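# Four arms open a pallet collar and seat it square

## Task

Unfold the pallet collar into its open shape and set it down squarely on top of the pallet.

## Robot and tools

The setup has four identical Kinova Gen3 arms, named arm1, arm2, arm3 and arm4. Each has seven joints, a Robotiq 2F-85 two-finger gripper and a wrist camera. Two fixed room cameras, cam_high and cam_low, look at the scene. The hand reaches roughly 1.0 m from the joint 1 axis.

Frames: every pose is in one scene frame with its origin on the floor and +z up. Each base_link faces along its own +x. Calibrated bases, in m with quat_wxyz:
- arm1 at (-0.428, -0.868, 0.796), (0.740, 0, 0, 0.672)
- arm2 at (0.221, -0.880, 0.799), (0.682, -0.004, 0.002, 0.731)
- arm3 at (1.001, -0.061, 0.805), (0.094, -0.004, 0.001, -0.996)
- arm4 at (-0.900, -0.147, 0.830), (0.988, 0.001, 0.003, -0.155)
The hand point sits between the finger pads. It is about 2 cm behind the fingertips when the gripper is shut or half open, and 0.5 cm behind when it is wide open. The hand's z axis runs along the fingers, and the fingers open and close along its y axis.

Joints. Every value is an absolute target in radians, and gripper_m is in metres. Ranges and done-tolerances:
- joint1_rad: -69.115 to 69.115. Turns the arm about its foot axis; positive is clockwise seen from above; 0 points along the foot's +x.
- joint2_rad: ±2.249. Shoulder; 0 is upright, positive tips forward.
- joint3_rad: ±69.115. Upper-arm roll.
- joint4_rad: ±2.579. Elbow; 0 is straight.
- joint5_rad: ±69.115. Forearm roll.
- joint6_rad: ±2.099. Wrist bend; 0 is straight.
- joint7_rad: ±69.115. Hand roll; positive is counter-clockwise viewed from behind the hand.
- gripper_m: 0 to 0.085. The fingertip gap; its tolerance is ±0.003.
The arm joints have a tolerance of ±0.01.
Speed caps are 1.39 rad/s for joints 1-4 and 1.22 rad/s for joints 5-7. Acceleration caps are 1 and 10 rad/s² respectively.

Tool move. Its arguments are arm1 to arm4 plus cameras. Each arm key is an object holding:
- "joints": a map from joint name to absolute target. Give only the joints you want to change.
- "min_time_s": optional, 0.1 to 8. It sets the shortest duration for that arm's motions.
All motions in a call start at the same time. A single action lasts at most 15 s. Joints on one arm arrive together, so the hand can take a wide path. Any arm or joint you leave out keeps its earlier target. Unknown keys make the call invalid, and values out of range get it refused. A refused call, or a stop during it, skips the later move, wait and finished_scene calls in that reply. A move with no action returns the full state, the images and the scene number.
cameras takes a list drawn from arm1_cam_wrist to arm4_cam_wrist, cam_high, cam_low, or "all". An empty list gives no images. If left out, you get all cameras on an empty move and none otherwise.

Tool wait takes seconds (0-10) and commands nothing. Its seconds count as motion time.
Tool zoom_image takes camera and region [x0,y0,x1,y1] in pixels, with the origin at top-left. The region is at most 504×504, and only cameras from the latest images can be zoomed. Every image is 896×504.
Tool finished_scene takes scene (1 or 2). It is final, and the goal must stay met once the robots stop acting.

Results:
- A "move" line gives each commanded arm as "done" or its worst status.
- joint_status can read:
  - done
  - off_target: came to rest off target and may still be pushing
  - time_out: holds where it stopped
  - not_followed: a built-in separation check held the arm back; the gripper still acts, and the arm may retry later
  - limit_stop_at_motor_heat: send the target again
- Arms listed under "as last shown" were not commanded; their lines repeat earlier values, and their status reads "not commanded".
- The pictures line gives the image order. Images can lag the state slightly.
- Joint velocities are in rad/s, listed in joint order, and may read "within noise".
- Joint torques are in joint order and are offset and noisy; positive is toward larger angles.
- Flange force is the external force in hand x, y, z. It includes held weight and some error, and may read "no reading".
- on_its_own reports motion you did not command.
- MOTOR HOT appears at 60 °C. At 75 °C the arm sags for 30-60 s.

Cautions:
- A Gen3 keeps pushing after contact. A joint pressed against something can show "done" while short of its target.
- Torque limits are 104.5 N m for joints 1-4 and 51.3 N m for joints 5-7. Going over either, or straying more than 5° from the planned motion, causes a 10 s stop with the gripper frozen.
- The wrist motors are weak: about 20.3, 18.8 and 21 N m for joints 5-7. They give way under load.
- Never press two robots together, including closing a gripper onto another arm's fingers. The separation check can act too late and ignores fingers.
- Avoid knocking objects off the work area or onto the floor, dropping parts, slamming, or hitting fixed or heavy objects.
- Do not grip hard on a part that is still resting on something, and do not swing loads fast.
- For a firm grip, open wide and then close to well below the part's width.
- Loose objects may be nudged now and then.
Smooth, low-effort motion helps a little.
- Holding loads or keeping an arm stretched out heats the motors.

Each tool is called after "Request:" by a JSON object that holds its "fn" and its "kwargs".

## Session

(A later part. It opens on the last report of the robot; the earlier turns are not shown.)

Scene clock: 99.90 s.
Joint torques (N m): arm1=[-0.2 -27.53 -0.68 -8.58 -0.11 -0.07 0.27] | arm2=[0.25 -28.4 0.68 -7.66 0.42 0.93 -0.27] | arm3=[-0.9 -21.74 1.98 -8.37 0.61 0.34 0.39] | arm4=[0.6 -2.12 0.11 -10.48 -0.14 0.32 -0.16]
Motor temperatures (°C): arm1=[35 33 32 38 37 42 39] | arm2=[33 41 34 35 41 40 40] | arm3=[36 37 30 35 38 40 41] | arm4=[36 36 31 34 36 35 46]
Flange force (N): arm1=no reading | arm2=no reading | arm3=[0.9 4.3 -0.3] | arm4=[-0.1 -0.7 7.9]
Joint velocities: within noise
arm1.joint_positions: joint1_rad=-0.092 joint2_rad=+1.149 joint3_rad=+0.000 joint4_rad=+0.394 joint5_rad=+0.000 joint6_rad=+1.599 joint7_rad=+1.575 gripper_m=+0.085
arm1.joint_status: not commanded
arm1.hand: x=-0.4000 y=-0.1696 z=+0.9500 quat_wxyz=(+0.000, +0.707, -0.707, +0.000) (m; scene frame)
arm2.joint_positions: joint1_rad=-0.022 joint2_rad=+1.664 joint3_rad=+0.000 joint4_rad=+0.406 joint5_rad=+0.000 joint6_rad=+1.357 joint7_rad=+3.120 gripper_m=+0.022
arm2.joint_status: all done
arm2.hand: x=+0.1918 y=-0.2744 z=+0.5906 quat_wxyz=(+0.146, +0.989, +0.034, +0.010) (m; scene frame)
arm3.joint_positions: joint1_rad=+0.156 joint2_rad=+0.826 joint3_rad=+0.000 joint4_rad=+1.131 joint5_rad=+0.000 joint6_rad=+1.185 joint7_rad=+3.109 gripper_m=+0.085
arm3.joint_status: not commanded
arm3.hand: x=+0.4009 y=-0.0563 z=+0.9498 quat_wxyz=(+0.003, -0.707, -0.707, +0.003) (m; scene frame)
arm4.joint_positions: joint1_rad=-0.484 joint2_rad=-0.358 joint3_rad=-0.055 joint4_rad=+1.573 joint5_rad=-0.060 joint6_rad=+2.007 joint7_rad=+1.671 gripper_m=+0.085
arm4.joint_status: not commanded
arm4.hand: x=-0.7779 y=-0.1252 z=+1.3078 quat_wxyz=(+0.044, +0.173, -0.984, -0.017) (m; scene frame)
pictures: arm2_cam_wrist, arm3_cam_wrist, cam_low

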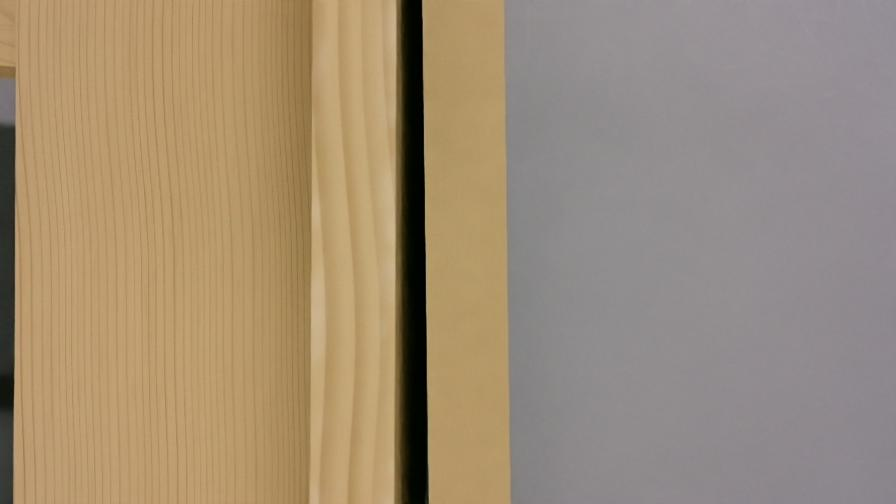

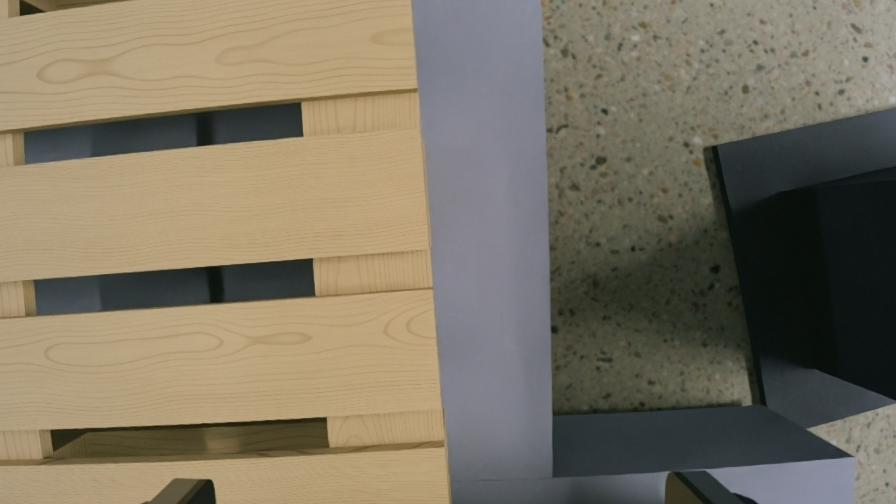

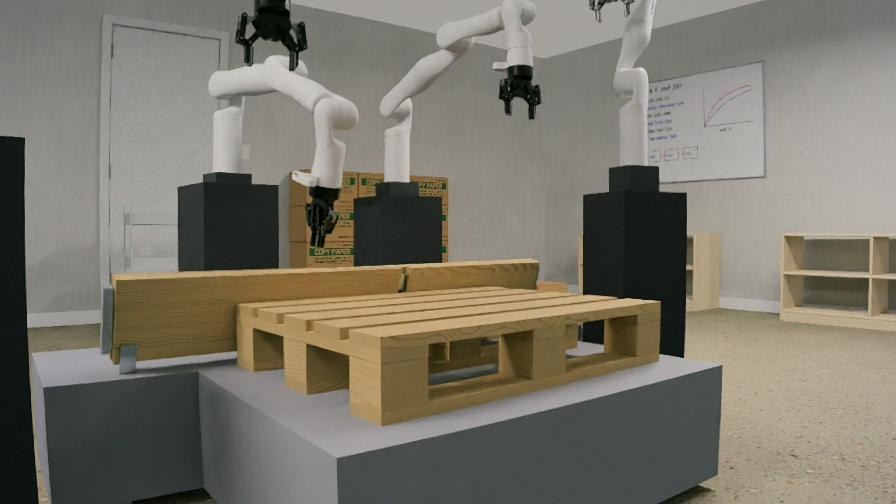

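Request:
{"fn": "move", "kwargs": {"arm1": {"joints": {"joint1_rad": -0.1567, "joint2_rad": 1.4485, "joint4_rad": 0.9094, "joint6_rad": 0.9837, "joint7_rad": 3.1212, "gripper_m": 0.06}, "min_time_s": 3}, "arm2": {"joints": {"joint1_rad": -0.0169, "joint2_rad": 1.576, "joint4_rad": 0.6545, "joint6_rad": 1.1111, "joint7_rad": 3.1255, "gripper_m": 0.06}, "min_time_s": 2}}}

Request:
{"fn": "move", "kwargs": {"cameras": ["arm1_cam_wrist", "arm2_cam_wrist"]}}

Scene clock: 121.93 s.
Joint torques (N m): arm1=[-0.1 -25.91 -0.6 -5.55 -0.04 0.49 0.24] | arm2=[0.23 -27.96 0.7 -7.07 0.4 0.66 -0.25] | arm3=[-0.91 -21.66 1.92 -8.33 0.57 0.31 0.42] | arm4=[0.61 -2.15 0.09 -10.46 -0.14 0.34 -0.18]
Motor temperatures (°C): arm1=[35 33 32 38 37 42 39] | arm2=[33 41 34 35 41 40 40] | arm3=[36 37 30 35 38 40 41] | arm4=[36 36 31 34 36 35 46]
Flange force (N): arm1=[-0.1 -2.2 0.4] | arm2=[-0.1 0.4 2.6] | arm3=[0.9 4.1 -0.5] | arm4=[-0.2 -0.8 7.8]
move: arm1 done; arm2 done
Joint velocities: within noise
arm1.joint_positions: joint1_rad=-0.157 joint2_rad=+1.448 joint3_rad=+0.000 joint4_rad=+0.909 joint5_rad=+0.000 joint6_rad=+0.984 joint7_rad=+3.121 gripper_m=+0.060
arm1.joint_status: all done
arm1.hand: x=-0.4381 y=-0.2895 z=+0.6039 quat_wxyz=(+0.100, +0.995, +0.020, +0.004) (m; scene frame)
arm2.joint_positions: joint1_rad=-0.017 joint2_rad=+1.576 joint3_rad=+0.000 joint4_rad=+0.654 joint5_rad=+0.000 joint6_rad=+1.111 joint7_rad=+3.125 gripper_m=+0.060
arm2.joint_status: all done
arm2.hand: x=+0.1949 y=-0.2744 z=+0.5791 quat_wxyz=(+0.104, +0.994, +0.035, +0.007) (m; scene frame)
arm3, arm4: as last shown
pictures: none

Scene clock: 121.93 s.
Joint torques (N m): arm1=[-0.1 -25.91 -0.6 -5.55 -0.04 0.49 0.24] | arm2=[0.23 -27.96 0.7 -7.07 0.4 0.66 -0.25] | arm3=[-0.91 -21.66 1.92 -8.33 0.57 0.31 0.42] | arm4=[0.61 -2.15 0.09 -10.46 -0.14 0.34 -0.18]
Motor temperatures (°C): arm1=[35 33 32 38 37 42 39] | arm2=[33 41 34 35 41 40 40] | arm3=[36 37 30 35 38 40 41] | arm4=[36 36 31 34 36 35 46]
Flange force (N): arm1=[-0.1 -2.2 0.4] | arm2=[-0.1 0.4 2.6] | arm3=[0.9 4.1 -0.5] | arm4=[-0.2 -0.8 7.8]
Joint velocities: within noise
arm1.joint_positions: joint1_rad=-0.157 joint2_rad=+1.448 joint3_rad=+0.000 joint4_rad=+0.909 joint5_rad=+0.000 joint6_rad=+0.984 joint7_rad=+3.121 gripper_m=+0.060
arm1.joint_status: all done
arm1.hand: x=-0.4381 y=-0.2895 z=+0.6039 quat_wxyz=(+0.100, +0.995, +0.020, +0.004) (m; scene frame)
arm2.joint_positions: joint1_rad=-0.017 joint2_rad=+1.576 joint3_rad=+0.000 joint4_rad=+0.654 joint5_rad=+0.000 joint6_rad=+1.111 joint7_rad=+3.125 gripper_m=+0.060
arm2.joint_status: all done
arm2.hand: x=+0.1949 y=-0.2744 z=+0.5791 quat_wxyz=(+0.104, +0.994, +0.035, +0.007) (m; scene frame)
arm3.joint_positions: joint1_rad=+0.156 joint2_rad=+0.826 joint3_rad=+0.000 joint4_rad=+1.131 joint5_rad=+0.000 joint6_rad=+1.185 joint7_rad=+3.109 gripper_m=+0.085
arm3.joint_status: not commanded
arm3.hand: x=+0.4009 y=-0.0563 z=+0.9498 quat_wxyz=(+0.003, -0.707, -0.707, +0.003) (m; scene frame)
arm4.joint_positions: joint1_rad=-0.484 joint2_rad=-0.358 joint3_rad=-0.055 joint4_rad=+1.573 joint5_rad=-0.060 joint6_rad=+2.007 joint7_rad=+1.671 gripper_m=+0.085
arm4.joint_status: not commanded
arm4.hand: x=-0.7779 y=-0.1252 z=+1.3078 quat_wxyz=(+0.044, +0.173, -0.984, -0.017) (m; scene frame)
pictures: arm1_cam_wrist, arm2_cam_wrist

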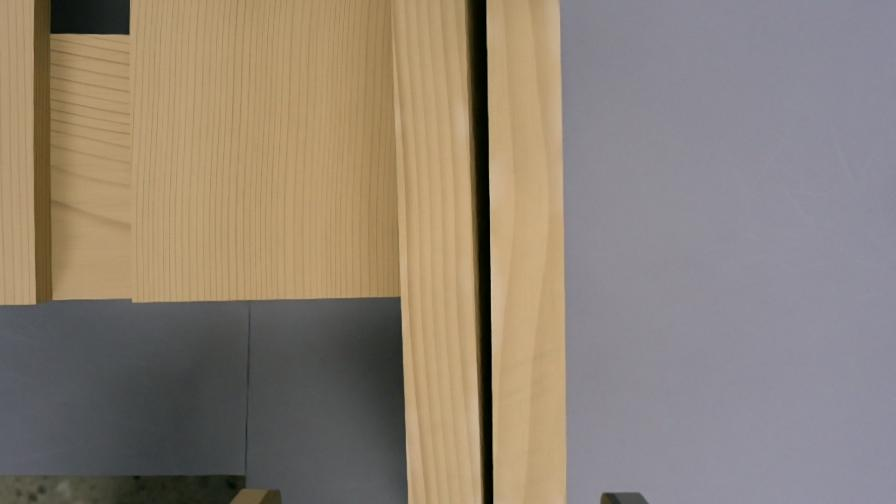

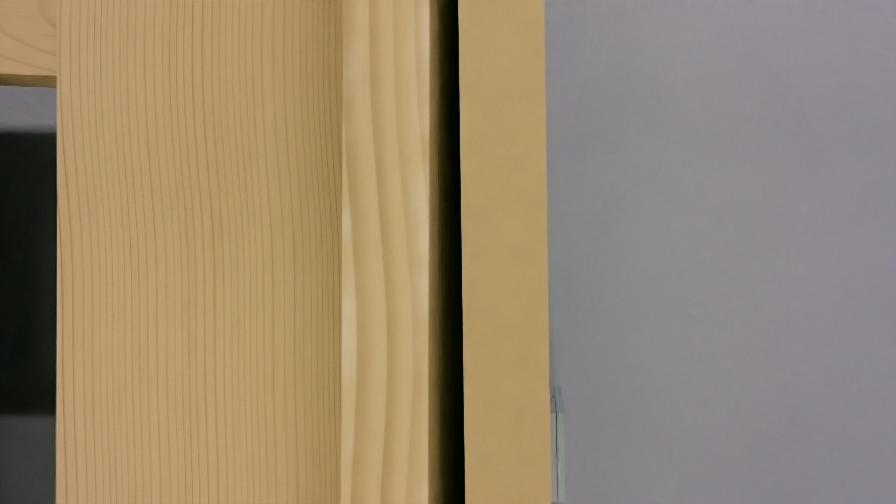

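Request:
{"fn": "move", "kwargs": {"arm1": {"joints": {"joint1_rad": -0.1586, "joint2_rad": 1.5838, "joint4_rad": 0.9026, "joint6_rad": 0.8553, "joint7_rad": 3.1413}, "min_time_s": 2.5}, "arm2": {"joints": {"joint1_rad": -0.0176, "joint2_rad": 1.6898, "joint4_rad": 0.5858, "joint6_rad": 1.066, "joint7_rad": 3.1248}, "min_time_s": 2.5}, "cameras": ["arm1_cam_wrist", "arm2_cam_wrist", "cam_low"]}}

Scene clock: 129.30 s.
Joint torques (N m): arm1=[-0.1 -25.23 -0.59 -4.58 -0.08 0.47 0.29] | arm2=[0.26 -27.5 0.67 -6.85 0.41 0.69 -0.26] | arm3=[-0.84 -21.54 1.99 -8.39 0.6 0.36 0.42] | arm4=[0.61 -2.15 0.09 -10.48 -0.14 0.32 -0.17]
Motor temperatures (°C): arm1=[35 34 32 38 37 42 39] | arm2=[33 42 34 35 41 40 40] | arm3=[36 37 30 35 38 40 41] | arm4=[36 36 31 34 36 35 46]
Flange force (N): arm1=[-0.1 -3.0 0.9] | arm2=[-0.1 1.2 2.4] | arm3=[0.7 4.9 -0.4] | arm4=[-0.1 -0.8 7.9]
move: arm1 done; arm2 done
Joint velocities: within noise
arm1.joint_positions: joint1_rad=-0.159 joint2_rad=+1.584 joint3_rad=+0.000 joint4_rad=+0.903 joint5_rad=+0.000 joint6_rad=+0.855 joint7_rad=+3.141 gripper_m=+0.060
arm1.joint_status: all done
arm1.hand: x=-0.4375 y=-0.3168 z=+0.5205 quat_wxyz=(+0.100, +0.995, +0.031, +0.003) (m; scene frame)
arm2.joint_positions: joint1_rad=-0.018 joint2_rad=+1.690 joint3_rad=+0.000 joint4_rad=+0.586 joint5_rad=+0.000 joint6_rad=+1.066 joint7_rad=+3.125 gripper_m=+0.060
arm2.joint_status: all done
arm2.hand: x=+0.1957 y=-0.2868 z=+0.5204 quat_wxyz=(+0.104, +0.994, +0.035, +0.007) (m; scene frame)
arm3, arm4: as last shown
pictures: arm1_cam_wrist, arm2_cam_wrist, cam_low

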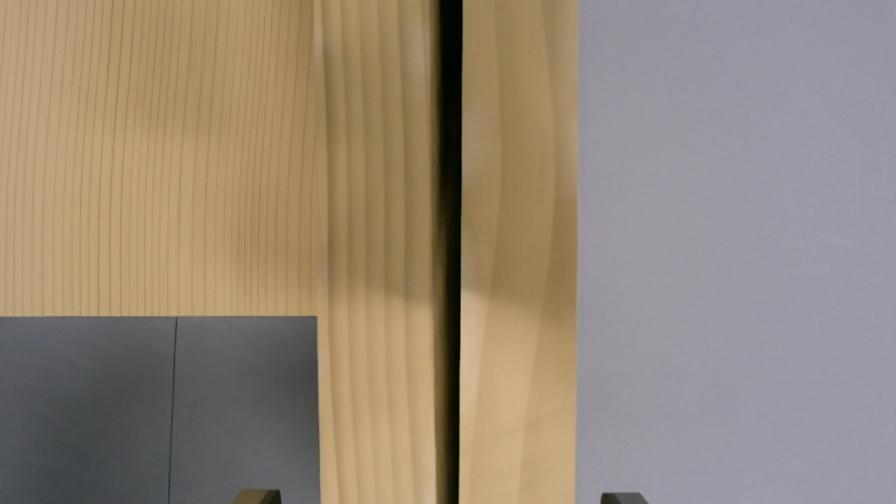

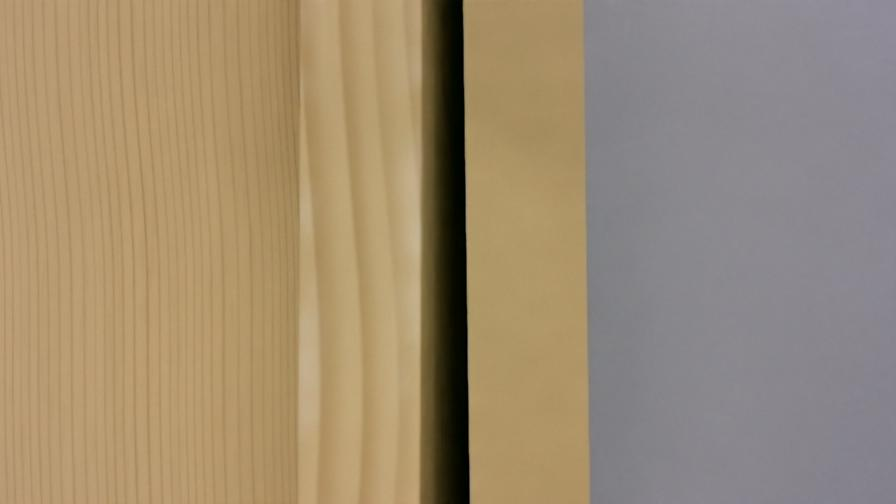

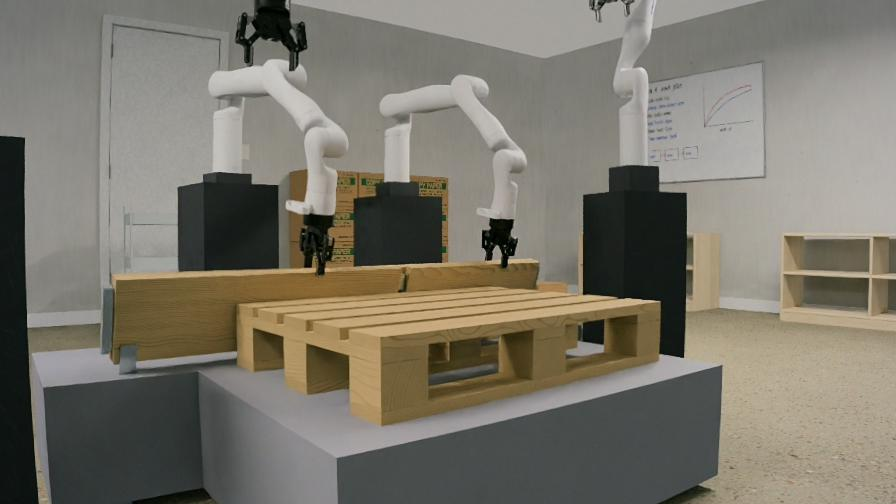

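Request:
{"fn": "move", "kwargs": {"arm1": {"joints": {"gripper_m": 0.05}}, "arm2": {"joints": {"gripper_m": 0.053}}}}

Request:
{"fn": "move", "kwargs": {"arm1": {"joints": {"joint1_rad": -0.1601, "joint2_rad": 1.5102, "joint4_rad": 1.1386, "joint6_rad": 0.6228, "joint7_rad": 3.1398}, "min_time_s": 2.5}, "arm2": {"joints": {"joint1_rad": -0.0195, "joint2_rad": 1.5812, "joint4_rad": 0.8909, "joint6_rad": 0.7995, "joint7_rad": 3.1229}, "min_time_s": 2.5}, "cameras": ["arm1_cam_wrist", "arm2_cam_wrist"]}}

Scene clock: 138.63 s.
Joint torques (N m): arm1=[-0.08 -25.29 -0.59 -4.62 -0.11 0.45 0.26] | arm2=[0.25 -27.53 0.66 -6.81 0.4 0.65 -0.27] | arm3=[-0.98 -21.64 1.95 -8.37 0.64 0.35 0.41] | arm4=[0.61 -2.11 0.07 -10.48 -0.15 0.31 -0.16]
Motor temperatures (°C): arm1=[35 34 32 38 37 42 39] | arm2=[33 42 34 35 41 40 40] | arm3=[36 38 30 36 38 40 41] | arm4=[36 36 31 34 36 35 46]
Flange force (N): arm1=[-0.1 -2.9 0.9] | arm2=[-0.1 0.6 2.5] | arm3=[1.0 4.5 -0.4] | arm4=[0.0 -0.8 7.9]
move: arm1 done; arm2 done
Joint velocities: within noise
arm1.joint_positions: joint1_rad=-0.159 joint2_rad=+1.584 joint3_rad=+0.000 joint4_rad=+0.903 joint5_rad=+0.000 joint6_rad=+0.855 joint7_rad=+3.141 gripper_m=+0.050
arm1.joint_status: all done
arm1.hand: x=-0.4375 y=-0.3168 z=+0.5205 quat_wxyz=(+0.100, +0.995, +0.031, +0.003) (m; scene frame)
arm2.joint_positions: joint1_rad=-0.018 joint2_rad=+1.690 joint3_rad=+0.000 joint4_rad=+0.586 joint5_rad=+0.000 joint6_rad=+1.066 joint7_rad=+3.125 gripper_m=+0.053
arm2.joint_status: all done
arm2.hand: x=+0.1957 y=-0.2867 z=+0.5204 quat_wxyz=(+0.104, +0.994, +0.035, +0.007) (m; scene frame)
arm3, arm4: as last shown
pictures: none

Scene clock: 141.47 s.
Joint torques (N m): arm1=[-0.04 -24.17 -0.51 -3.59 -0.08 0.36 0.24] | arm2=[0.31 -26.78 0.75 -6.05 0.4 0.26 -0.26] | arm3=[-0.93 -21.67 1.89 -8.41 0.62 0.33 0.39] | arm4=[0.58 -2.14 0.1 -10.5 -0.15 0.32 -0.15]
Motor temperatures (°C): arm1=[35 34 32 38 37 42 39] | arm2=[33 42 34 35 41 40 40] | arm3=[36 38 30 36 38 40 41] | arm4=[36 36 31 34 36 35 46]
Flange force (N): arm1=[-0.3 -1.8 1.0] | arm2=[-0.3 1.6 2.3] | arm3=[0.9 4.6 -0.3] | arm4=[-0.1 -0.7 8.0]
move: arm1 done; arm2 done
Joint velocities: within noise
arm1.joint_positions: joint1_rad=-0.160 joint2_rad=+1.510 joint3_rad=+0.000 joint4_rad=+1.139 joint5_rad=+0.000 joint6_rad=+0.623 joint7_rad=+3.140 gripper_m=+0.050
arm1.joint_status: all done
arm1.hand: x=-0.4369 y=-0.3388 z=+0.5202 quat_wxyz=(+0.065, +0.997, +0.031, +0.002) (m; scene frame)
arm2.joint_positions: joint1_rad=-0.020 joint2_rad=+1.581 joint3_rad=+0.000 joint4_rad=+0.891 joint5_rad=+0.000 joint6_rad=+0.799 joint7_rad=+3.123 gripper_m=+0.053
arm2.joint_status: all done
arm2.hand: x=+0.1963 y=-0.3067 z=+0.5197 quat_wxyz=(+0.069, +0.997, +0.035, +0.005) (m; scene frame)
arm3, arm4: as last shown
pictures: arm1_cam_wrist, arm2_cam_wrist

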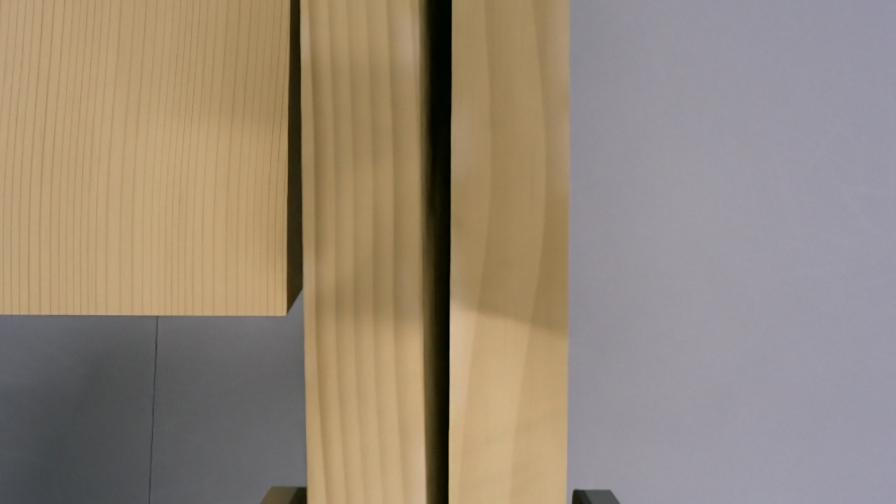

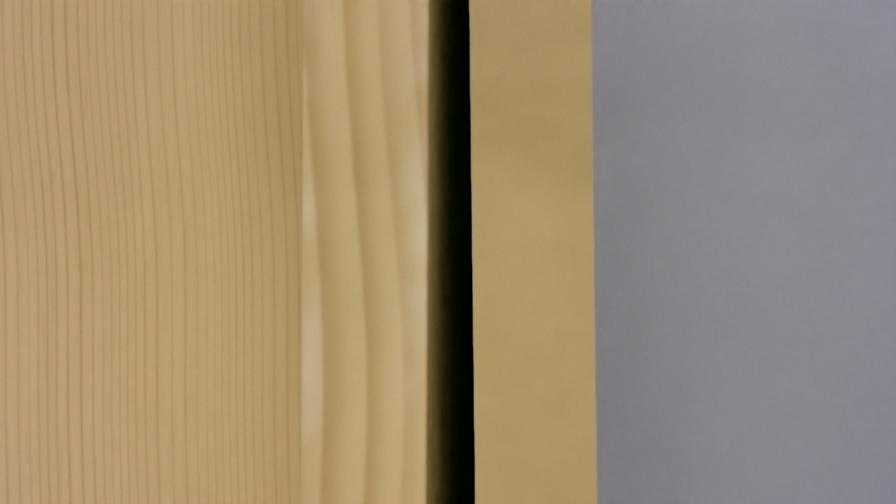

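Request:
{"fn": "move", "kwargs": {"arm1": {"joints": {"joint1_rad": -0.1615, "joint2_rad": 1.4631, "joint4_rad": 1.3153, "joint6_rad": 0.4332, "joint7_rad": 3.1384}, "min_time_s": 2.5}, "arm2": {"joints": {"joint1_rad": -0.0216, "joint2_rad": 1.513, "joint4_rad": 1.1055, "joint6_rad": 0.5931, "joint7_rad": 3.1208}, "min_time_s": 2.5}, "cameras": ["arm1_cam_wrist", "arm2_cam_wrist"]}}

Scene clock: 145.37 s.
Joint torques (N m): arm1=[0 -23.16 -0.6 -2.72 -0.07 0.13 0.23] | arm2=[0.25 -25.8 0.72 -4.99 0.38 0.18 -0.27] | arm3=[-0.97 -21.58 1.9 -8.39 0.64 0.37 0.4] | arm4=[0.59 -2.11 0.1 -10.49 -0.12 0.33 -0.16]
Motor temperatures (°C): arm1=[35 34 32 38 37 42 39] | arm2=[33 42 34 35 41 40 40] | arm3=[36 38 30 36 38 40 41] | arm4=[36 36 31 34 36 35 46]
Flange force (N): arm1=[-0.4 -1.6 0.9] | arm2=[-0.2 1.4 2.5] | arm3=[1.0 4.8 -0.3] | arm4=[-0.1 -0.6 8.0]
move: arm1 done; arm2 done
Joint velocities: within noise
arm1.joint_positions: joint1_rad=-0.162 joint2_rad=+1.463 joint3_rad=+0.000 joint4_rad=+1.315 joint5_rad=+0.000 joint6_rad=+0.433 joint7_rad=+3.138 gripper_m=+0.050
arm1.joint_status: all done
arm1.hand: x=-0.4364 y=-0.3588 z=+0.5212 quat_wxyz=(+0.035, +0.999, +0.031, +0.001) (m; scene frame)
arm2.joint_positions: joint1_rad=-0.022 joint2_rad=+1.513 joint3_rad=+0.000 joint4_rad=+1.105 joint5_rad=+0.000 joint6_rad=+0.593 joint7_rad=+3.121 gripper_m=+0.053
arm2.joint_status: all done
arm2.hand: x=+0.1970 y=-0.3268 z=+0.5209 quat_wxyz=(+0.039, +0.999, +0.035, +0.004) (m; scene frame)
arm3, arm4: as last shown
pictures: arm1_cam_wrist, arm2_cam_wrist

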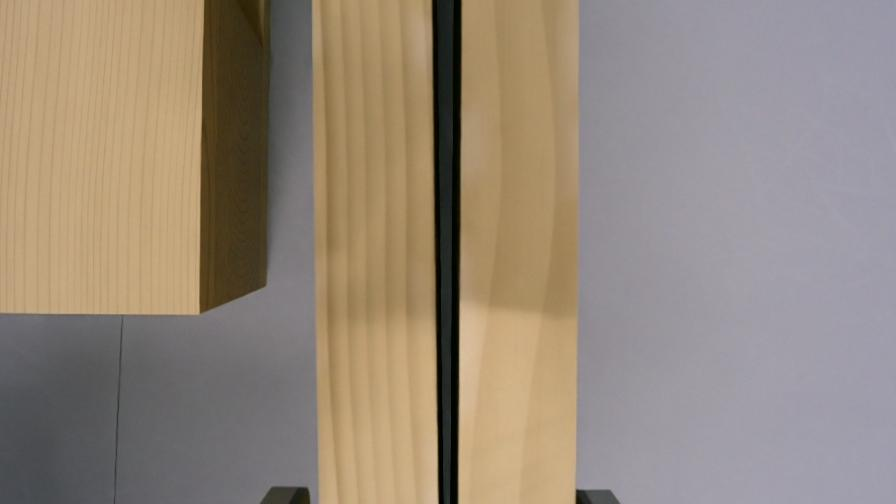

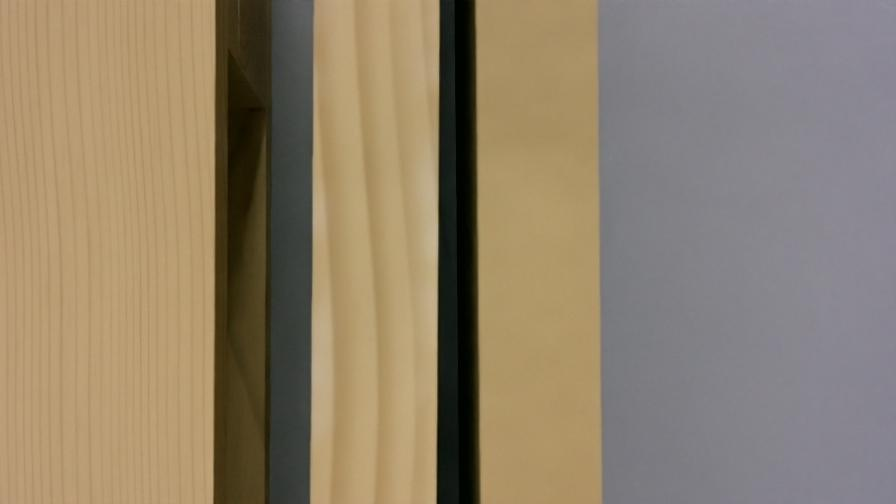

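Request:
{"fn": "move", "kwargs": {"arm1": {"joints": {"joint1_rad": -0.1638, "joint2_rad": 1.4334, "joint4_rad": 1.4869, "joint6_rad": 0.2213, "joint7_rad": 3.1362}, "min_time_s": 3}, "arm2": {"joints": {"joint1_rad": -0.0246, "joint2_rad": 1.4653, "joint4_rad": 1.3036, "joint6_rad": 0.3727, "joint7_rad": 3.1179}, "min_time_s": 3}}}

Request:
{"fn": "wait", "kwargs": {"seconds": 0.5, "cameras": ["arm1_cam_wrist", "arm2_cam_wrist", "cam_low"]}}

Scene clock: 149.67 s.
Joint torques (N m): arm1=[-0.05 -21.92 -0.61 -1.4 -0.11 0.08 0.23] | arm2=[0.23 -24.4 0.68 -3.69 0.4 0.12 -0.26] | arm3=[-0.94 -21.62 1.95 -8.45 0.61 0.33 0.43] | arm4=[0.58 -2.13 0.11 -10.48 -0.14 0.32 -0.17]
Motor temperatures (°C): arm1=[35 34 32 38 37 42 39] | arm2=[33 42 34 34 41 40 40] | arm3=[36 38 30 36 38 40 41] | arm4=[36 36 31 34 36 35 46]
Flange force (N): arm1=[-0.3 -1.8 1.3] | arm2=[-0.3 1.3 2.4] | arm3=[0.9 4.9 -0.3] | arm4=[-0.1 -0.7 7.9]
move: arm1 done; arm2 done
Joint velocities: within noise
arm1.joint_positions: joint1_rad=-0.164 joint2_rad=+1.433 joint3_rad=+0.000 joint4_rad=+1.487 joint5_rad=+0.000 joint6_rad=+0.221 joint7_rad=+3.136 gripper_m=+0.050
arm1.joint_status: all done
arm1.hand: x=-0.4360 y=-0.3813 z=+0.5200 quat_wxyz=(+0.000, +1.000, +0.031, +0.000) (m; scene frame)
arm2.joint_positions: joint1_rad=-0.025 joint2_rad=+1.465 joint3_rad=+0.000 joint4_rad=+1.304 joint5_rad=+0.000 joint6_rad=+0.373 joint7_rad=+3.118 gripper_m=+0.053
arm2.joint_status: all done
arm2.hand: x=+0.1974 y=-0.3492 z=+0.5199 quat_wxyz=(+0.004, +0.999, +0.035, +0.002) (m; scene frame)
arm3, arm4: as last shown
pictures: none

Scene clock: 150.17 s.
Joint torques (N m): arm1=[-0.08 -21.89 -0.57 -1.41 -0.08 0.09 0.25] | arm2=[0.22 -24.38 0.75 -3.71 0.39 0.12 -0.26] | arm3=[-0.86 -21.64 1.97 -8.3 0.6 0.3 0.38] | arm4=[0.59 -2.15 0.09 -10.52 -0.16 0.32 -0.17]
Motor temperatures (°C): arm1=[35 34 32 38 37 42 39] | arm2=[33 42 34 34 41 40 40] | arm3=[36 38 30 36 38 40 41] | arm4=[36 36 31 34 36 35 46]
Flange force (N): arm1=[-0.3 -1.8 1.2] | arm2=[-0.2 1.4 2.3] | arm3=[0.8 4.0 -0.6] | arm4=[-0.1 -0.8 8.0]
Joint velocities: within noise
arm1.joint_positions: joint1_rad=-0.164 joint2_rad=+1.433 joint3_rad=+0.000 joint4_rad=+1.487 joint5_rad=+0.000 joint6_rad=+0.221 joint7_rad=+3.136 gripper_m=+0.050
arm1.joint_status: all done
arm1.hand: x=-0.4360 y=-0.3813 z=+0.5200 quat_wxyz=(+0.000, +1.000, +0.031, +0.000) (m; scene frame)
arm2.joint_positions: joint1_rad=-0.025 joint2_rad=+1.465 joint3_rad=+0.000 joint4_rad=+1.304 joint5_rad=+0.000 joint6_rad=+0.373 joint7_rad=+3.118 gripper_m=+0.053
arm2.joint_status: all done
arm2.hand: x=+0.1974 y=-0.3492 z=+0.5199 quat_wxyz=(+0.004, +0.999, +0.035, +0.002) (m; scene frame)
arm3.joint_positions: joint1_rad=+0.156 joint2_rad=+0.826 joint3_rad=+0.000 joint4_rad=+1.131 joint5_rad=+0.000 joint6_rad=+1.185 joint7_rad=+3.109 gripper_m=+0.085
arm3.joint_status: not commanded
arm3.hand: x=+0.4009 y=-0.0563 z=+0.9498 quat_wxyz=(+0.003, -0.707, -0.707, +0.003) (m; scene frame)
arm4.joint_positions: joint1_rad=-0.484 joint2_rad=-0.358 joint3_rad=-0.055 joint4_rad=+1.573 joint5_rad=-0.060 joint6_rad=+2.007 joint7_rad=+1.671 gripper_m=+0.085
arm4.joint_status: not commanded
arm4.hand: x=-0.7779 y=-0.1252 z=+1.3078 quat_wxyz=(+0.044, +0.173, -0.984, -0.017) (m; scene frame)
wait: 0.50 s; at rest by 0.27 s
pictures: arm1_cam_wrist, arm2_cam_wrist, cam_low

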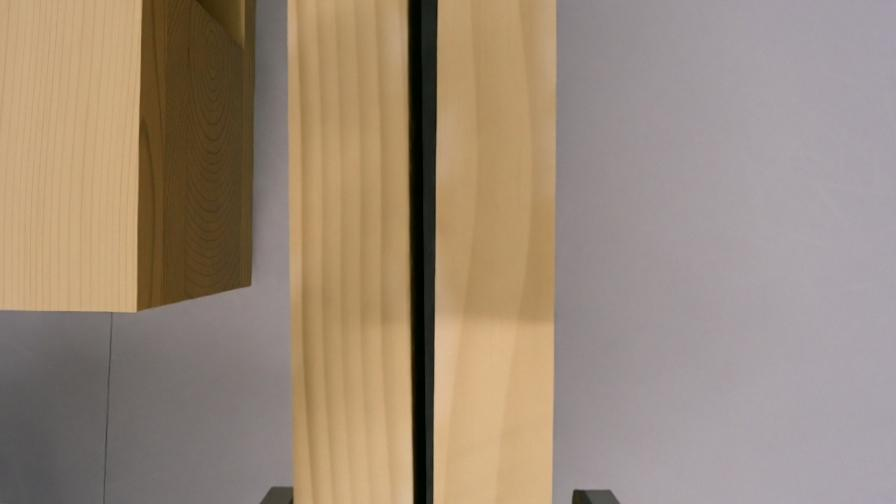

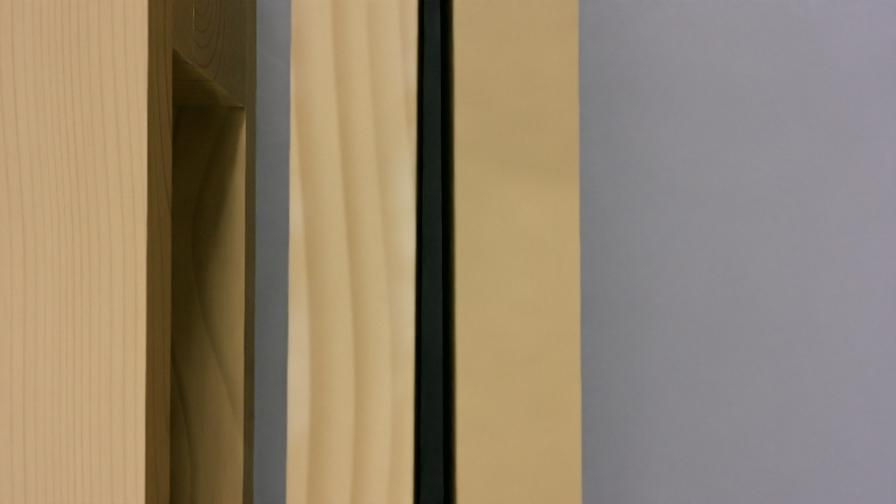

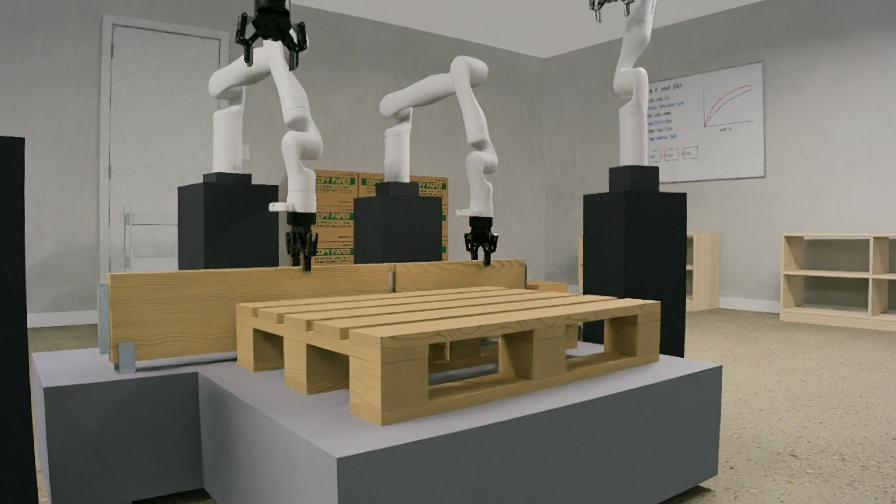

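Request:
{"fn": "move", "kwargs": {"arm2": {"joints": {"joint1_rad": -0.0242, "joint2_rad": 1.321, "joint4_rad": 1.404, "joint6_rad": 0.4166, "joint7_rad": 3.1182}, "min_time_s": 2}}}

Request:
{"fn": "move", "kwargs": {"arm2": {"joints": {"joint1_rad": -0.2479, "joint2_rad": 1.3143, "joint4_rad": 1.4326, "joint6_rad": 0.3947, "joint7_rad": 2.8865}, "min_time_s": 2}}}

Request:
{"fn": "wait", "kwargs": {"seconds": 0.3, "cameras": ["arm1_cam_wrist", "arm2_cam_wrist"]}}

Scene clock: 157.23 s.
Joint torques (N m): arm1=[-0.07 -21.92 -0.57 -1.6 -0.14 0.07 0.25] | arm2=[0.27 -24.31 0.71 -4.11 0.41 0.06 -0.28] | arm3=[-0.99 -21.61 2.02 -8.37 0.63 0.33 0.36] | arm4=[0.58 -2.14 0.1 -10.51 -0.18 0.32 -0.18]
Motor temperatures (°C): arm1=[35 34 32 38 37 42 39] | arm2=[33 42 34 34 41 40 40] | arm3=[36 38 30 36 38 40 41] | arm4=[36 36 31 34 36 35 46]
Flange force (N): arm1=[-0.3 -1.2 0.9] | arm2=[-0.3 1.2 2.6] | arm3=[1.1 4.5 -0.4] | arm4=[-0.1 -0.8 8.0]
move: arm2 done
Joint velocities: within noise
arm1, arm3, arm4: as last shown
arm2.joint_positions: joint1_rad=-0.024 joint2_rad=+1.321 joint3_rad=+0.000 joint4_rad=+1.404 joint5_rad=+0.000 joint6_rad=+0.417 joint7_rad=+3.118 gripper_m=+0.053
arm2.joint_status: all done
arm2.hand: x=+0.1972 y=-0.3466 z=+0.5849 quat_wxyz=(+0.004, +0.999, +0.035, +0.002) (m; scene frame)
pictures: none

Scene clock: 159.57 s.
Joint torques (N m): arm1=[-0.08 -21.87 -0.61 -1.55 -0.08 0.01 0.25] | arm2=[0.22 -24.06 0.61 -3.87 0.37 0.13 -0.26] | arm3=[-0.94 -21.61 1.94 -8.36 0.64 0.37 0.42] | arm4=[0.57 -2.12 0.05 -10.5 -0.16 0.32 -0.16]
Motor temperatures (°C): arm1=[35 34 32 38 37 42 39] | arm2=[33 42 34 34 41 40 40] | arm3=[36 38 30 36 38 40 41] | arm4=[36 36 31 34 36 35 46]
Flange force (N): arm1=[-0.3 -1.5 0.8] | arm2=[0.0 1.2 2.7] | arm3=[0.9 4.6 -0.3] | arm4=[-0.1 -0.9 8.0]
move: arm2 done
Joint velocities: within noise
arm1, arm3, arm4: as last shown
arm2.joint_positions: joint1_rad=-0.248 joint2_rad=+1.314 joint3_rad=+0.000 joint4_rad=+1.433 joint5_rad=+0.000 joint6_rad=+0.395 joint7_rad=+2.887 gripper_m=+0.053
arm2.joint_status: all done
arm2.hand: x=+0.0813 y=-0.3722 z=+0.5846 quat_wxyz=(+0.004, +1.000, +0.031, +0.002) (m; scene frame)
pictures: none

Scene clock: 159.87 s.
Joint torques (N m): arm1=[-0.05 -21.95 -0.55 -1.52 -0.08 0.03 0.25] | arm2=[0.22 -24.05 0.69 -3.9 0.38 0.15 -0.26] | arm3=[-0.9 -21.66 1.97 -8.33 0.6 0.36 0.43] | arm4=[0.54 -2.14 0.09 -10.46 -0.15 0.34 -0.15]
Motor temperatures (°C): arm1=[35 34 32 38 37 42 39] | arm2=[33 42 34 34 41 40 40] | arm3=[36 38 30 36 38 40 41] | arm4=[36 36 31 34 36 35 46]
Flange force (N): arm1=[-0.4 -1.6 1.1] | arm2=[0.0 1.4 2.6] | arm3=[0.8 4.3 -0.4] | arm4=[-0.2 -0.7 7.9]
Joint velocities: within noise
arm1.joint_positions: joint1_rad=-0.164 joint2_rad=+1.433 joint3_rad=+0.000 joint4_rad=+1.487 joint5_rad=+0.000 joint6_rad=+0.221 joint7_rad=+3.136 gripper_m=+0.050
arm1.joint_status: not commanded
arm1.hand: x=-0.4360 y=-0.3813 z=+0.5200 quat_wxyz=(+0.000, +1.000, +0.031, +0.000) (m; scene frame)
arm2.joint_positions: joint1_rad=-0.248 joint2_rad=+1.314 joint3_rad=+0.000 joint4_rad=+1.433 joint5_rad=+0.000 joint6_rad=+0.395 joint7_rad=+2.887 gripper_m=+0.053
arm2.joint_status: all done
arm2.hand: x=+0.0813 y=-0.3722 z=+0.5846 quat_wxyz=(+0.004, +1.000, +0.031, +0.002) (m; scene frame)
arm3.joint_positions: joint1_rad=+0.156 joint2_rad=+0.826 joint3_rad=+0.000 joint4_rad=+1.131 joint5_rad=+0.000 joint6_rad=+1.185 joint7_rad=+3.109 gripper_m=+0.085
arm3.joint_status: not commanded
arm3.hand: x=+0.4009 y=-0.0563 z=+0.9498 quat_wxyz=(+0.003, -0.707, -0.707, +0.003) (m; scene frame)
arm4.joint_positions: joint1_rad=-0.484 joint2_rad=-0.358 joint3_rad=-0.055 joint4_rad=+1.573 joint5_rad=-0.060 joint6_rad=+2.007 joint7_rad=+1.671 gripper_m=+0.085
arm4.joint_status: not commanded
arm4.hand: x=-0.7779 y=-0.1252 z=+1.3078 quat_wxyz=(+0.044, +0.173, -0.984, -0.017) (m; scene frame)
wait: 0.30 s; at rest by 0.27 s
pictures: arm1_cam_wrist, arm2_cam_wrist

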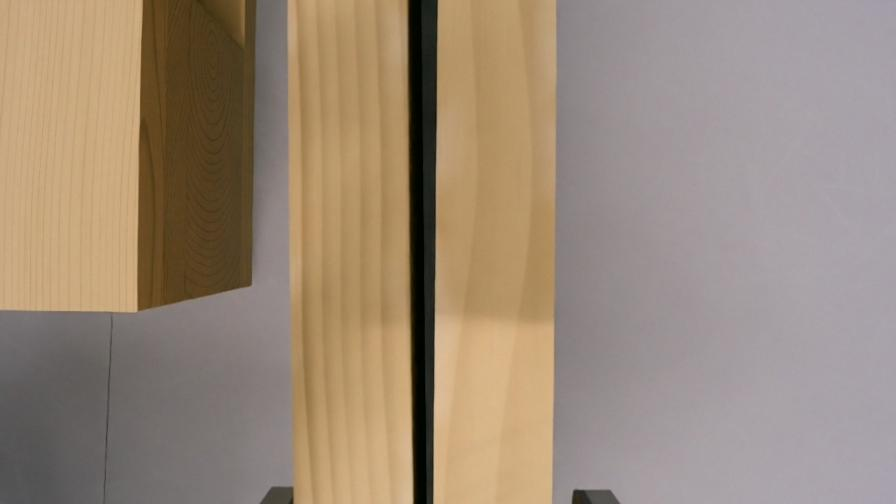

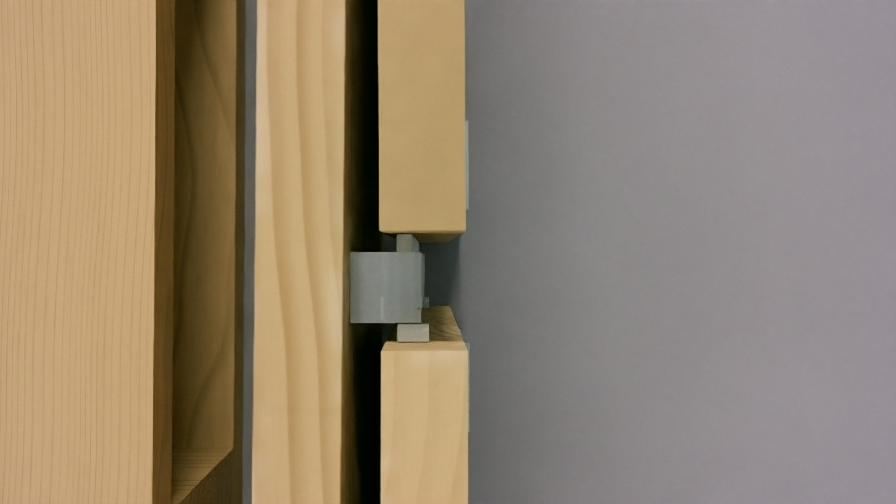

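Request:
{"fn": "move", "kwargs": {"arm2": {"joints": {"joint1_rad": -0.6141, "joint2_rad": 1.4326, "joint4_rad": 1.0138, "joint6_rad": 0.6952, "joint7_rad": 2.5203}, "min_time_s": 2.5}}}

Request:
{"fn": "wait", "kwargs": {"seconds": 0.4, "cameras": ["arm1_cam_wrist", "arm2_cam_wrist"]}}

Scene clock: 175.33 s.
Joint torques (N m): arm1=[-0.07 -21.85 -0.61 -1.59 -0.09 0.02 0.26] | arm2=[0.13 -26.95 0.63 -6.32 0.37 0.1 -0.25] | arm3=[-0.92 -21.63 1.91 -8.44 0.62 0.35 0.34] | arm4=[0.57 -2.11 0.08 -10.48 -0.16 0.32 -0.16]
Motor temperatures (°C): arm1=[35 34 32 38 37 42 39] | arm2=[33 43 34 34 41 40 40] | arm3=[36 38 30 36 38 40 41] | arm4=[36 36 31 34 36 35 46]
Flange force (N): arm1=[-0.4 -1.3 0.7] | arm2=[0.6 1.1 2.5] | arm3=[1.0 4.9 -0.3] | arm4=[-0.1 -0.8 7.9]
move: arm2 done
Joint velocities: within noise
arm1, arm3, arm4: as last shown
arm2.joint_positions: joint1_rad=-0.614 joint2_rad=+1.433 joint3_rad=+0.000 joint4_rad=+1.014 joint5_rad=+0.000 joint6_rad=+0.695 joint7_rad=+2.520 gripper_m=+0.053
arm2.joint_status: all done
arm2.hand: x=-0.1487 y=-0.3864 z=+0.5838 quat_wxyz=(+0.004, +1.000, +0.031, +0.002) (m; scene frame)
pictures: none

Scene clock: 175.73 s.
Joint torques (N m): arm1=[-0.08 -21.97 -0.54 -1.5 -0.1 0.06 0.3] | arm2=[0.13 -26.96 0.62 -6.3 0.39 0.08 -0.28] | arm3=[-0.91 -21.58 1.9 -8.41 0.59 0.33 0.37] | arm4=[0.57 -2.13 0.06 -10.5 -0.14 0.31 -0.16]
Motor temperatures (°C): arm1=[35 34 32 38 37 42 39] | arm2=[33 43 34 34 41 40 40] | arm3=[36 38 30 36 38 40 41] | arm4=[36 36 31 34 36 35 46]
Flange force (N): arm1=[-0.4 -1.5 1.2] | arm2=[0.6 0.9 2.5] | arm3=[0.9 4.8 -0.4] | arm4=[-0.1 -0.8 7.9]
Joint velocities: within noise
arm1.joint_positions: joint1_rad=-0.164 joint2_rad=+1.433 joint3_rad=+0.000 joint4_rad=+1.487 joint5_rad=+0.000 joint6_rad=+0.221 joint7_rad=+3.136 gripper_m=+0.050
arm1.joint_status: not commanded
arm1.hand: x=-0.4360 y=-0.3813 z=+0.5200 quat_wxyz=(+0.000, +1.000, +0.031, +0.000) (m; scene frame)
arm2.joint_positions: joint1_rad=-0.614 joint2_rad=+1.433 joint3_rad=+0.000 joint4_rad=+1.014 joint5_rad=+0.000 joint6_rad=+0.695 joint7_rad=+2.520 gripper_m=+0.053
arm2.joint_status: all done
arm2.hand: x=-0.1487 y=-0.3864 z=+0.5838 quat_wxyz=(+0.004, +1.000, +0.031, +0.002) (m; scene frame)
arm3.joint_positions: joint1_rad=+0.156 joint2_rad=+0.826 joint3_rad=+0.000 joint4_rad=+1.131 joint5_rad=+0.000 joint6_rad=+1.185 joint7_rad=+3.109 gripper_m=+0.085
arm3.joint_status: not commanded
arm3.hand: x=+0.4009 y=-0.0563 z=+0.9498 quat_wxyz=(+0.003, -0.707, -0.707, +0.003) (m; scene frame)
arm4.joint_positions: joint1_rad=-0.484 joint2_rad=-0.358 joint3_rad=-0.055 joint4_rad=+1.573 joint5_rad=-0.060 joint6_rad=+2.007 joint7_rad=+1.671 gripper_m=+0.085
arm4.joint_status: not commanded
arm4.hand: x=-0.7779 y=-0.1252 z=+1.3078 quat_wxyz=(+0.044, +0.173, -0.984, -0.017) (m; scene frame)
wait: 0.40 s; at rest by 0.27 s
pictures: arm1_cam_wrist, arm2_cam_wrist

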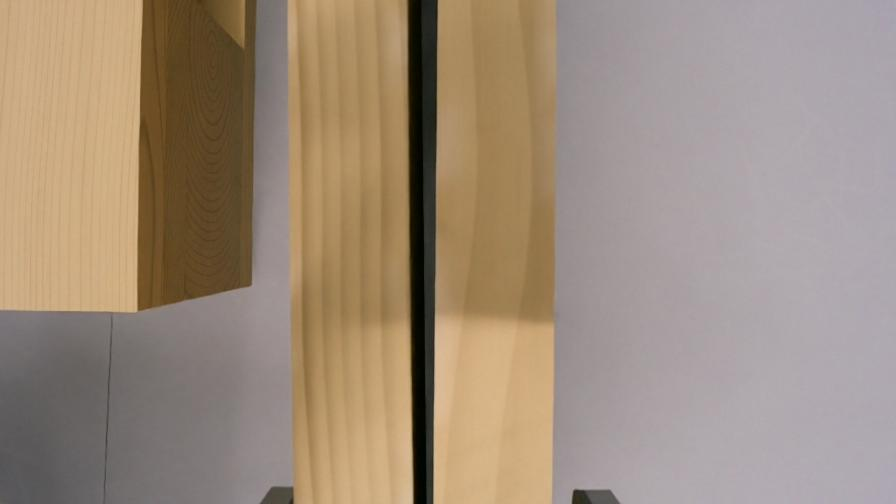

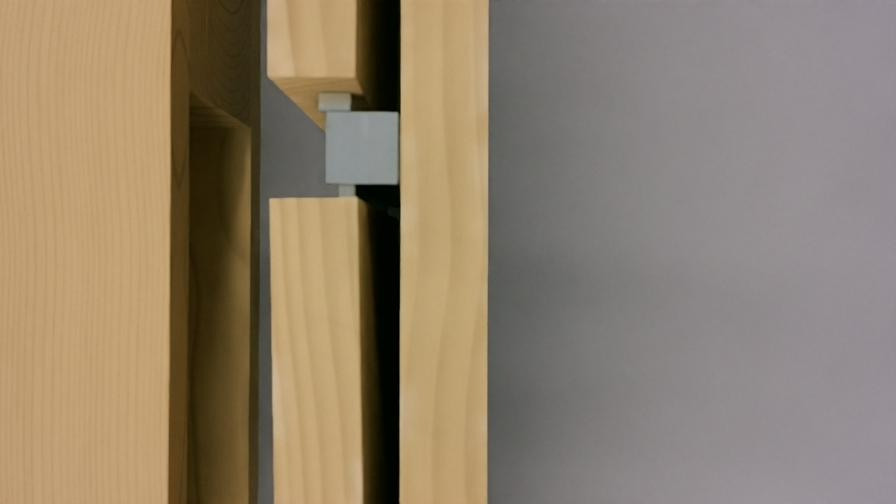

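Request:
{"fn": "move", "kwargs": {"arm1": {"joints": {"gripper_m": 0.055}}, "arm2": {"joints": {"joint1_rad": -0.0548, "joint2_rad": 1.6155, "joint4_rad": 0.6723, "joint6_rad": 1.3038, "joint7_rad": 3.0796, "gripper_m": 0.035}, "min_time_s": 3}}}

Request:
{"fn": "wait", "kwargs": {"seconds": 0.4, "cameras": ["arm1_cam_wrist", "arm2_cam_wrist"]}}

Scene clock: 195.27 s.
Joint torques (N m): arm1=[-0.09 -22.09 -0.56 -1.72 -0.1 -0.07 0.25] | arm2=[0.23 -26.82 0.68 -6.06 0.41 1.38 -0.26] | arm3=[-1.03 -21.64 1.94 -8.43 0.6 0.4 0.39] | arm4=[0.62 -2.15 0.08 -10.51 -0.15 0.33 -0.17]
Motor temperatures (°C): arm1=[35 34 32 38 37 42 39] | arm2=[33 43 34 34 41 40 40] | arm3=[36 38 30 36 38 40 41] | arm4=[36 35 31 34 36 35 46]
Flange force (N): arm1=[-0.3 -1.2 1.0] | arm2=[-0.2 0.4 2.6] | arm3=[1.1 4.9 -0.1] | arm4=[-0.2 -0.8 8.0]
move: arm1 done; arm2 done
Joint velocities: within noise
arm1.joint_positions: joint1_rad=-0.164 joint2_rad=+1.433 joint3_rad=+0.000 joint4_rad=+1.487 joint5_rad=+0.000 joint6_rad=+0.221 joint7_rad=+3.136 gripper_m=+0.055
arm1.joint_status: all done
arm1.hand: x=-0.4360 y=-0.3813 z=+0.5200 quat_wxyz=(+0.000, +1.000, +0.031, +0.000) (m; scene frame)
arm2.joint_positions: joint1_rad=-0.055 joint2_rad=+1.616 joint3_rad=+0.000 joint4_rad=+0.672 joint5_rad=+0.000 joint6_rad=+1.304 joint7_rad=+3.080 gripper_m=+0.035
arm2.joint_status: all done
arm2.hand: x=+0.1825 y=-0.3607 z=+0.5740 quat_wxyz=(+0.226, +0.973, +0.030, +0.023) (m; scene frame)
arm3, arm4: as last shown
pictures: none

Scene clock: 195.67 s.
Joint torques (N m): arm1=[-0.11 -22.03 -0.69 -1.7 -0.11 -0.06 0.23] | arm2=[0.27 -26.87 0.69 -6.02 0.38 1.41 -0.28] | arm3=[-0.99 -21.61 1.95 -8.4 0.64 0.32 0.36] | arm4=[0.58 -2.09 0.1 -10.47 -0.16 0.32 -0.16]
Motor temperatures (°C): arm1=[35 34 32 38 37 42 39] | arm2=[33 43 34 34 41 40 40] | arm3=[36 38 30 36 38 40 41] | arm4=[36 35 31 34 36 35 46]
Flange force (N): arm1=[-0.2 -1.3 0.9] | arm2=[-0.2 0.1 2.7] | arm3=[1.1 4.6 -0.4] | arm4=[0.0 -0.7 7.9]
Joint velocities: within noise
arm1.joint_positions: joint1_rad=-0.164 joint2_rad=+1.433 joint3_rad=+0.000 joint4_rad=+1.487 joint5_rad=+0.000 joint6_rad=+0.221 joint7_rad=+3.136 gripper_m=+0.055
arm1.joint_status: all done
arm1.hand: x=-0.4360 y=-0.3813 z=+0.5200 quat_wxyz=(+0.000, +1.000, +0.031, +0.000) (m; scene frame)
arm2.joint_positions: joint1_rad=-0.055 joint2_rad=+1.616 joint3_rad=+0.000 joint4_rad=+0.672 joint5_rad=+0.000 joint6_rad=+1.304 joint7_rad=+3.080 gripper_m=+0.035
arm2.joint_status: all done
arm2.hand: x=+0.1825 y=-0.3607 z=+0.5740 quat_wxyz=(+0.226, +0.973, +0.030, +0.023) (m; scene frame)
arm3.joint_positions: joint1_rad=+0.156 joint2_rad=+0.826 joint3_rad=+0.000 joint4_rad=+1.131 joint5_rad=+0.000 joint6_rad=+1.185 joint7_rad=+3.109 gripper_m=+0.085
arm3.joint_status: not commanded
arm3.hand: x=+0.4009 y=-0.0563 z=+0.9498 quat_wxyz=(+0.003, -0.707, -0.707, +0.003) (m; scene frame)
arm4.joint_positions: joint1_rad=-0.484 joint2_rad=-0.358 joint3_rad=-0.055 joint4_rad=+1.573 joint5_rad=-0.060 joint6_rad=+2.007 joint7_rad=+1.671 gripper_m=+0.085
arm4.joint_status: not commanded
arm4.hand: x=-0.7779 y=-0.1252 z=+1.3078 quat_wxyz=(+0.044, +0.173, -0.984, -0.017) (m; scene frame)
wait: 0.40 s; at rest by 0.27 s
pictures: arm1_cam_wrist, arm2_cam_wrist

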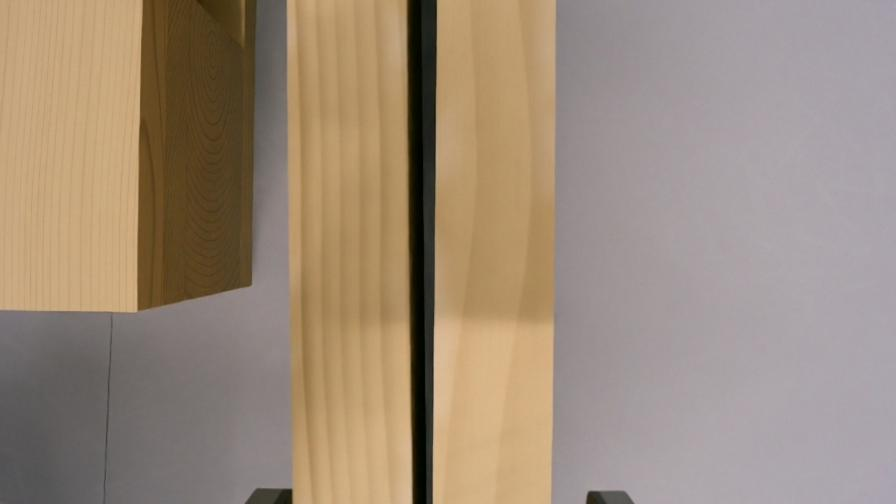

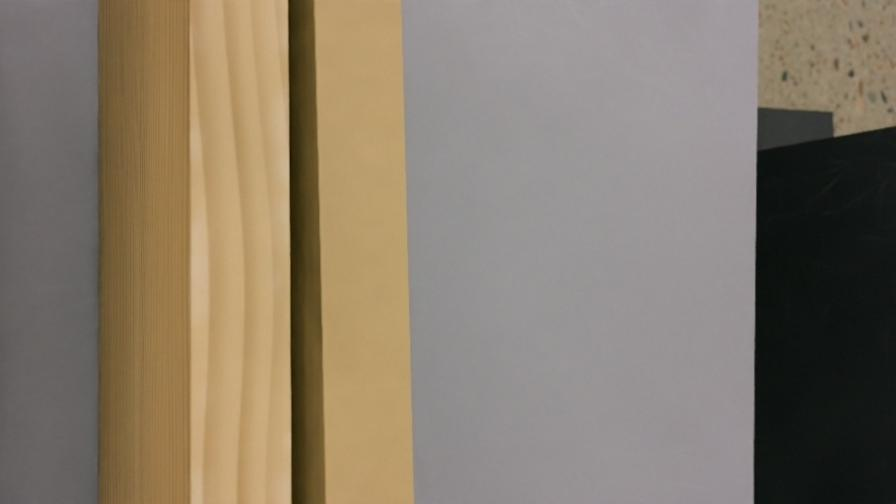

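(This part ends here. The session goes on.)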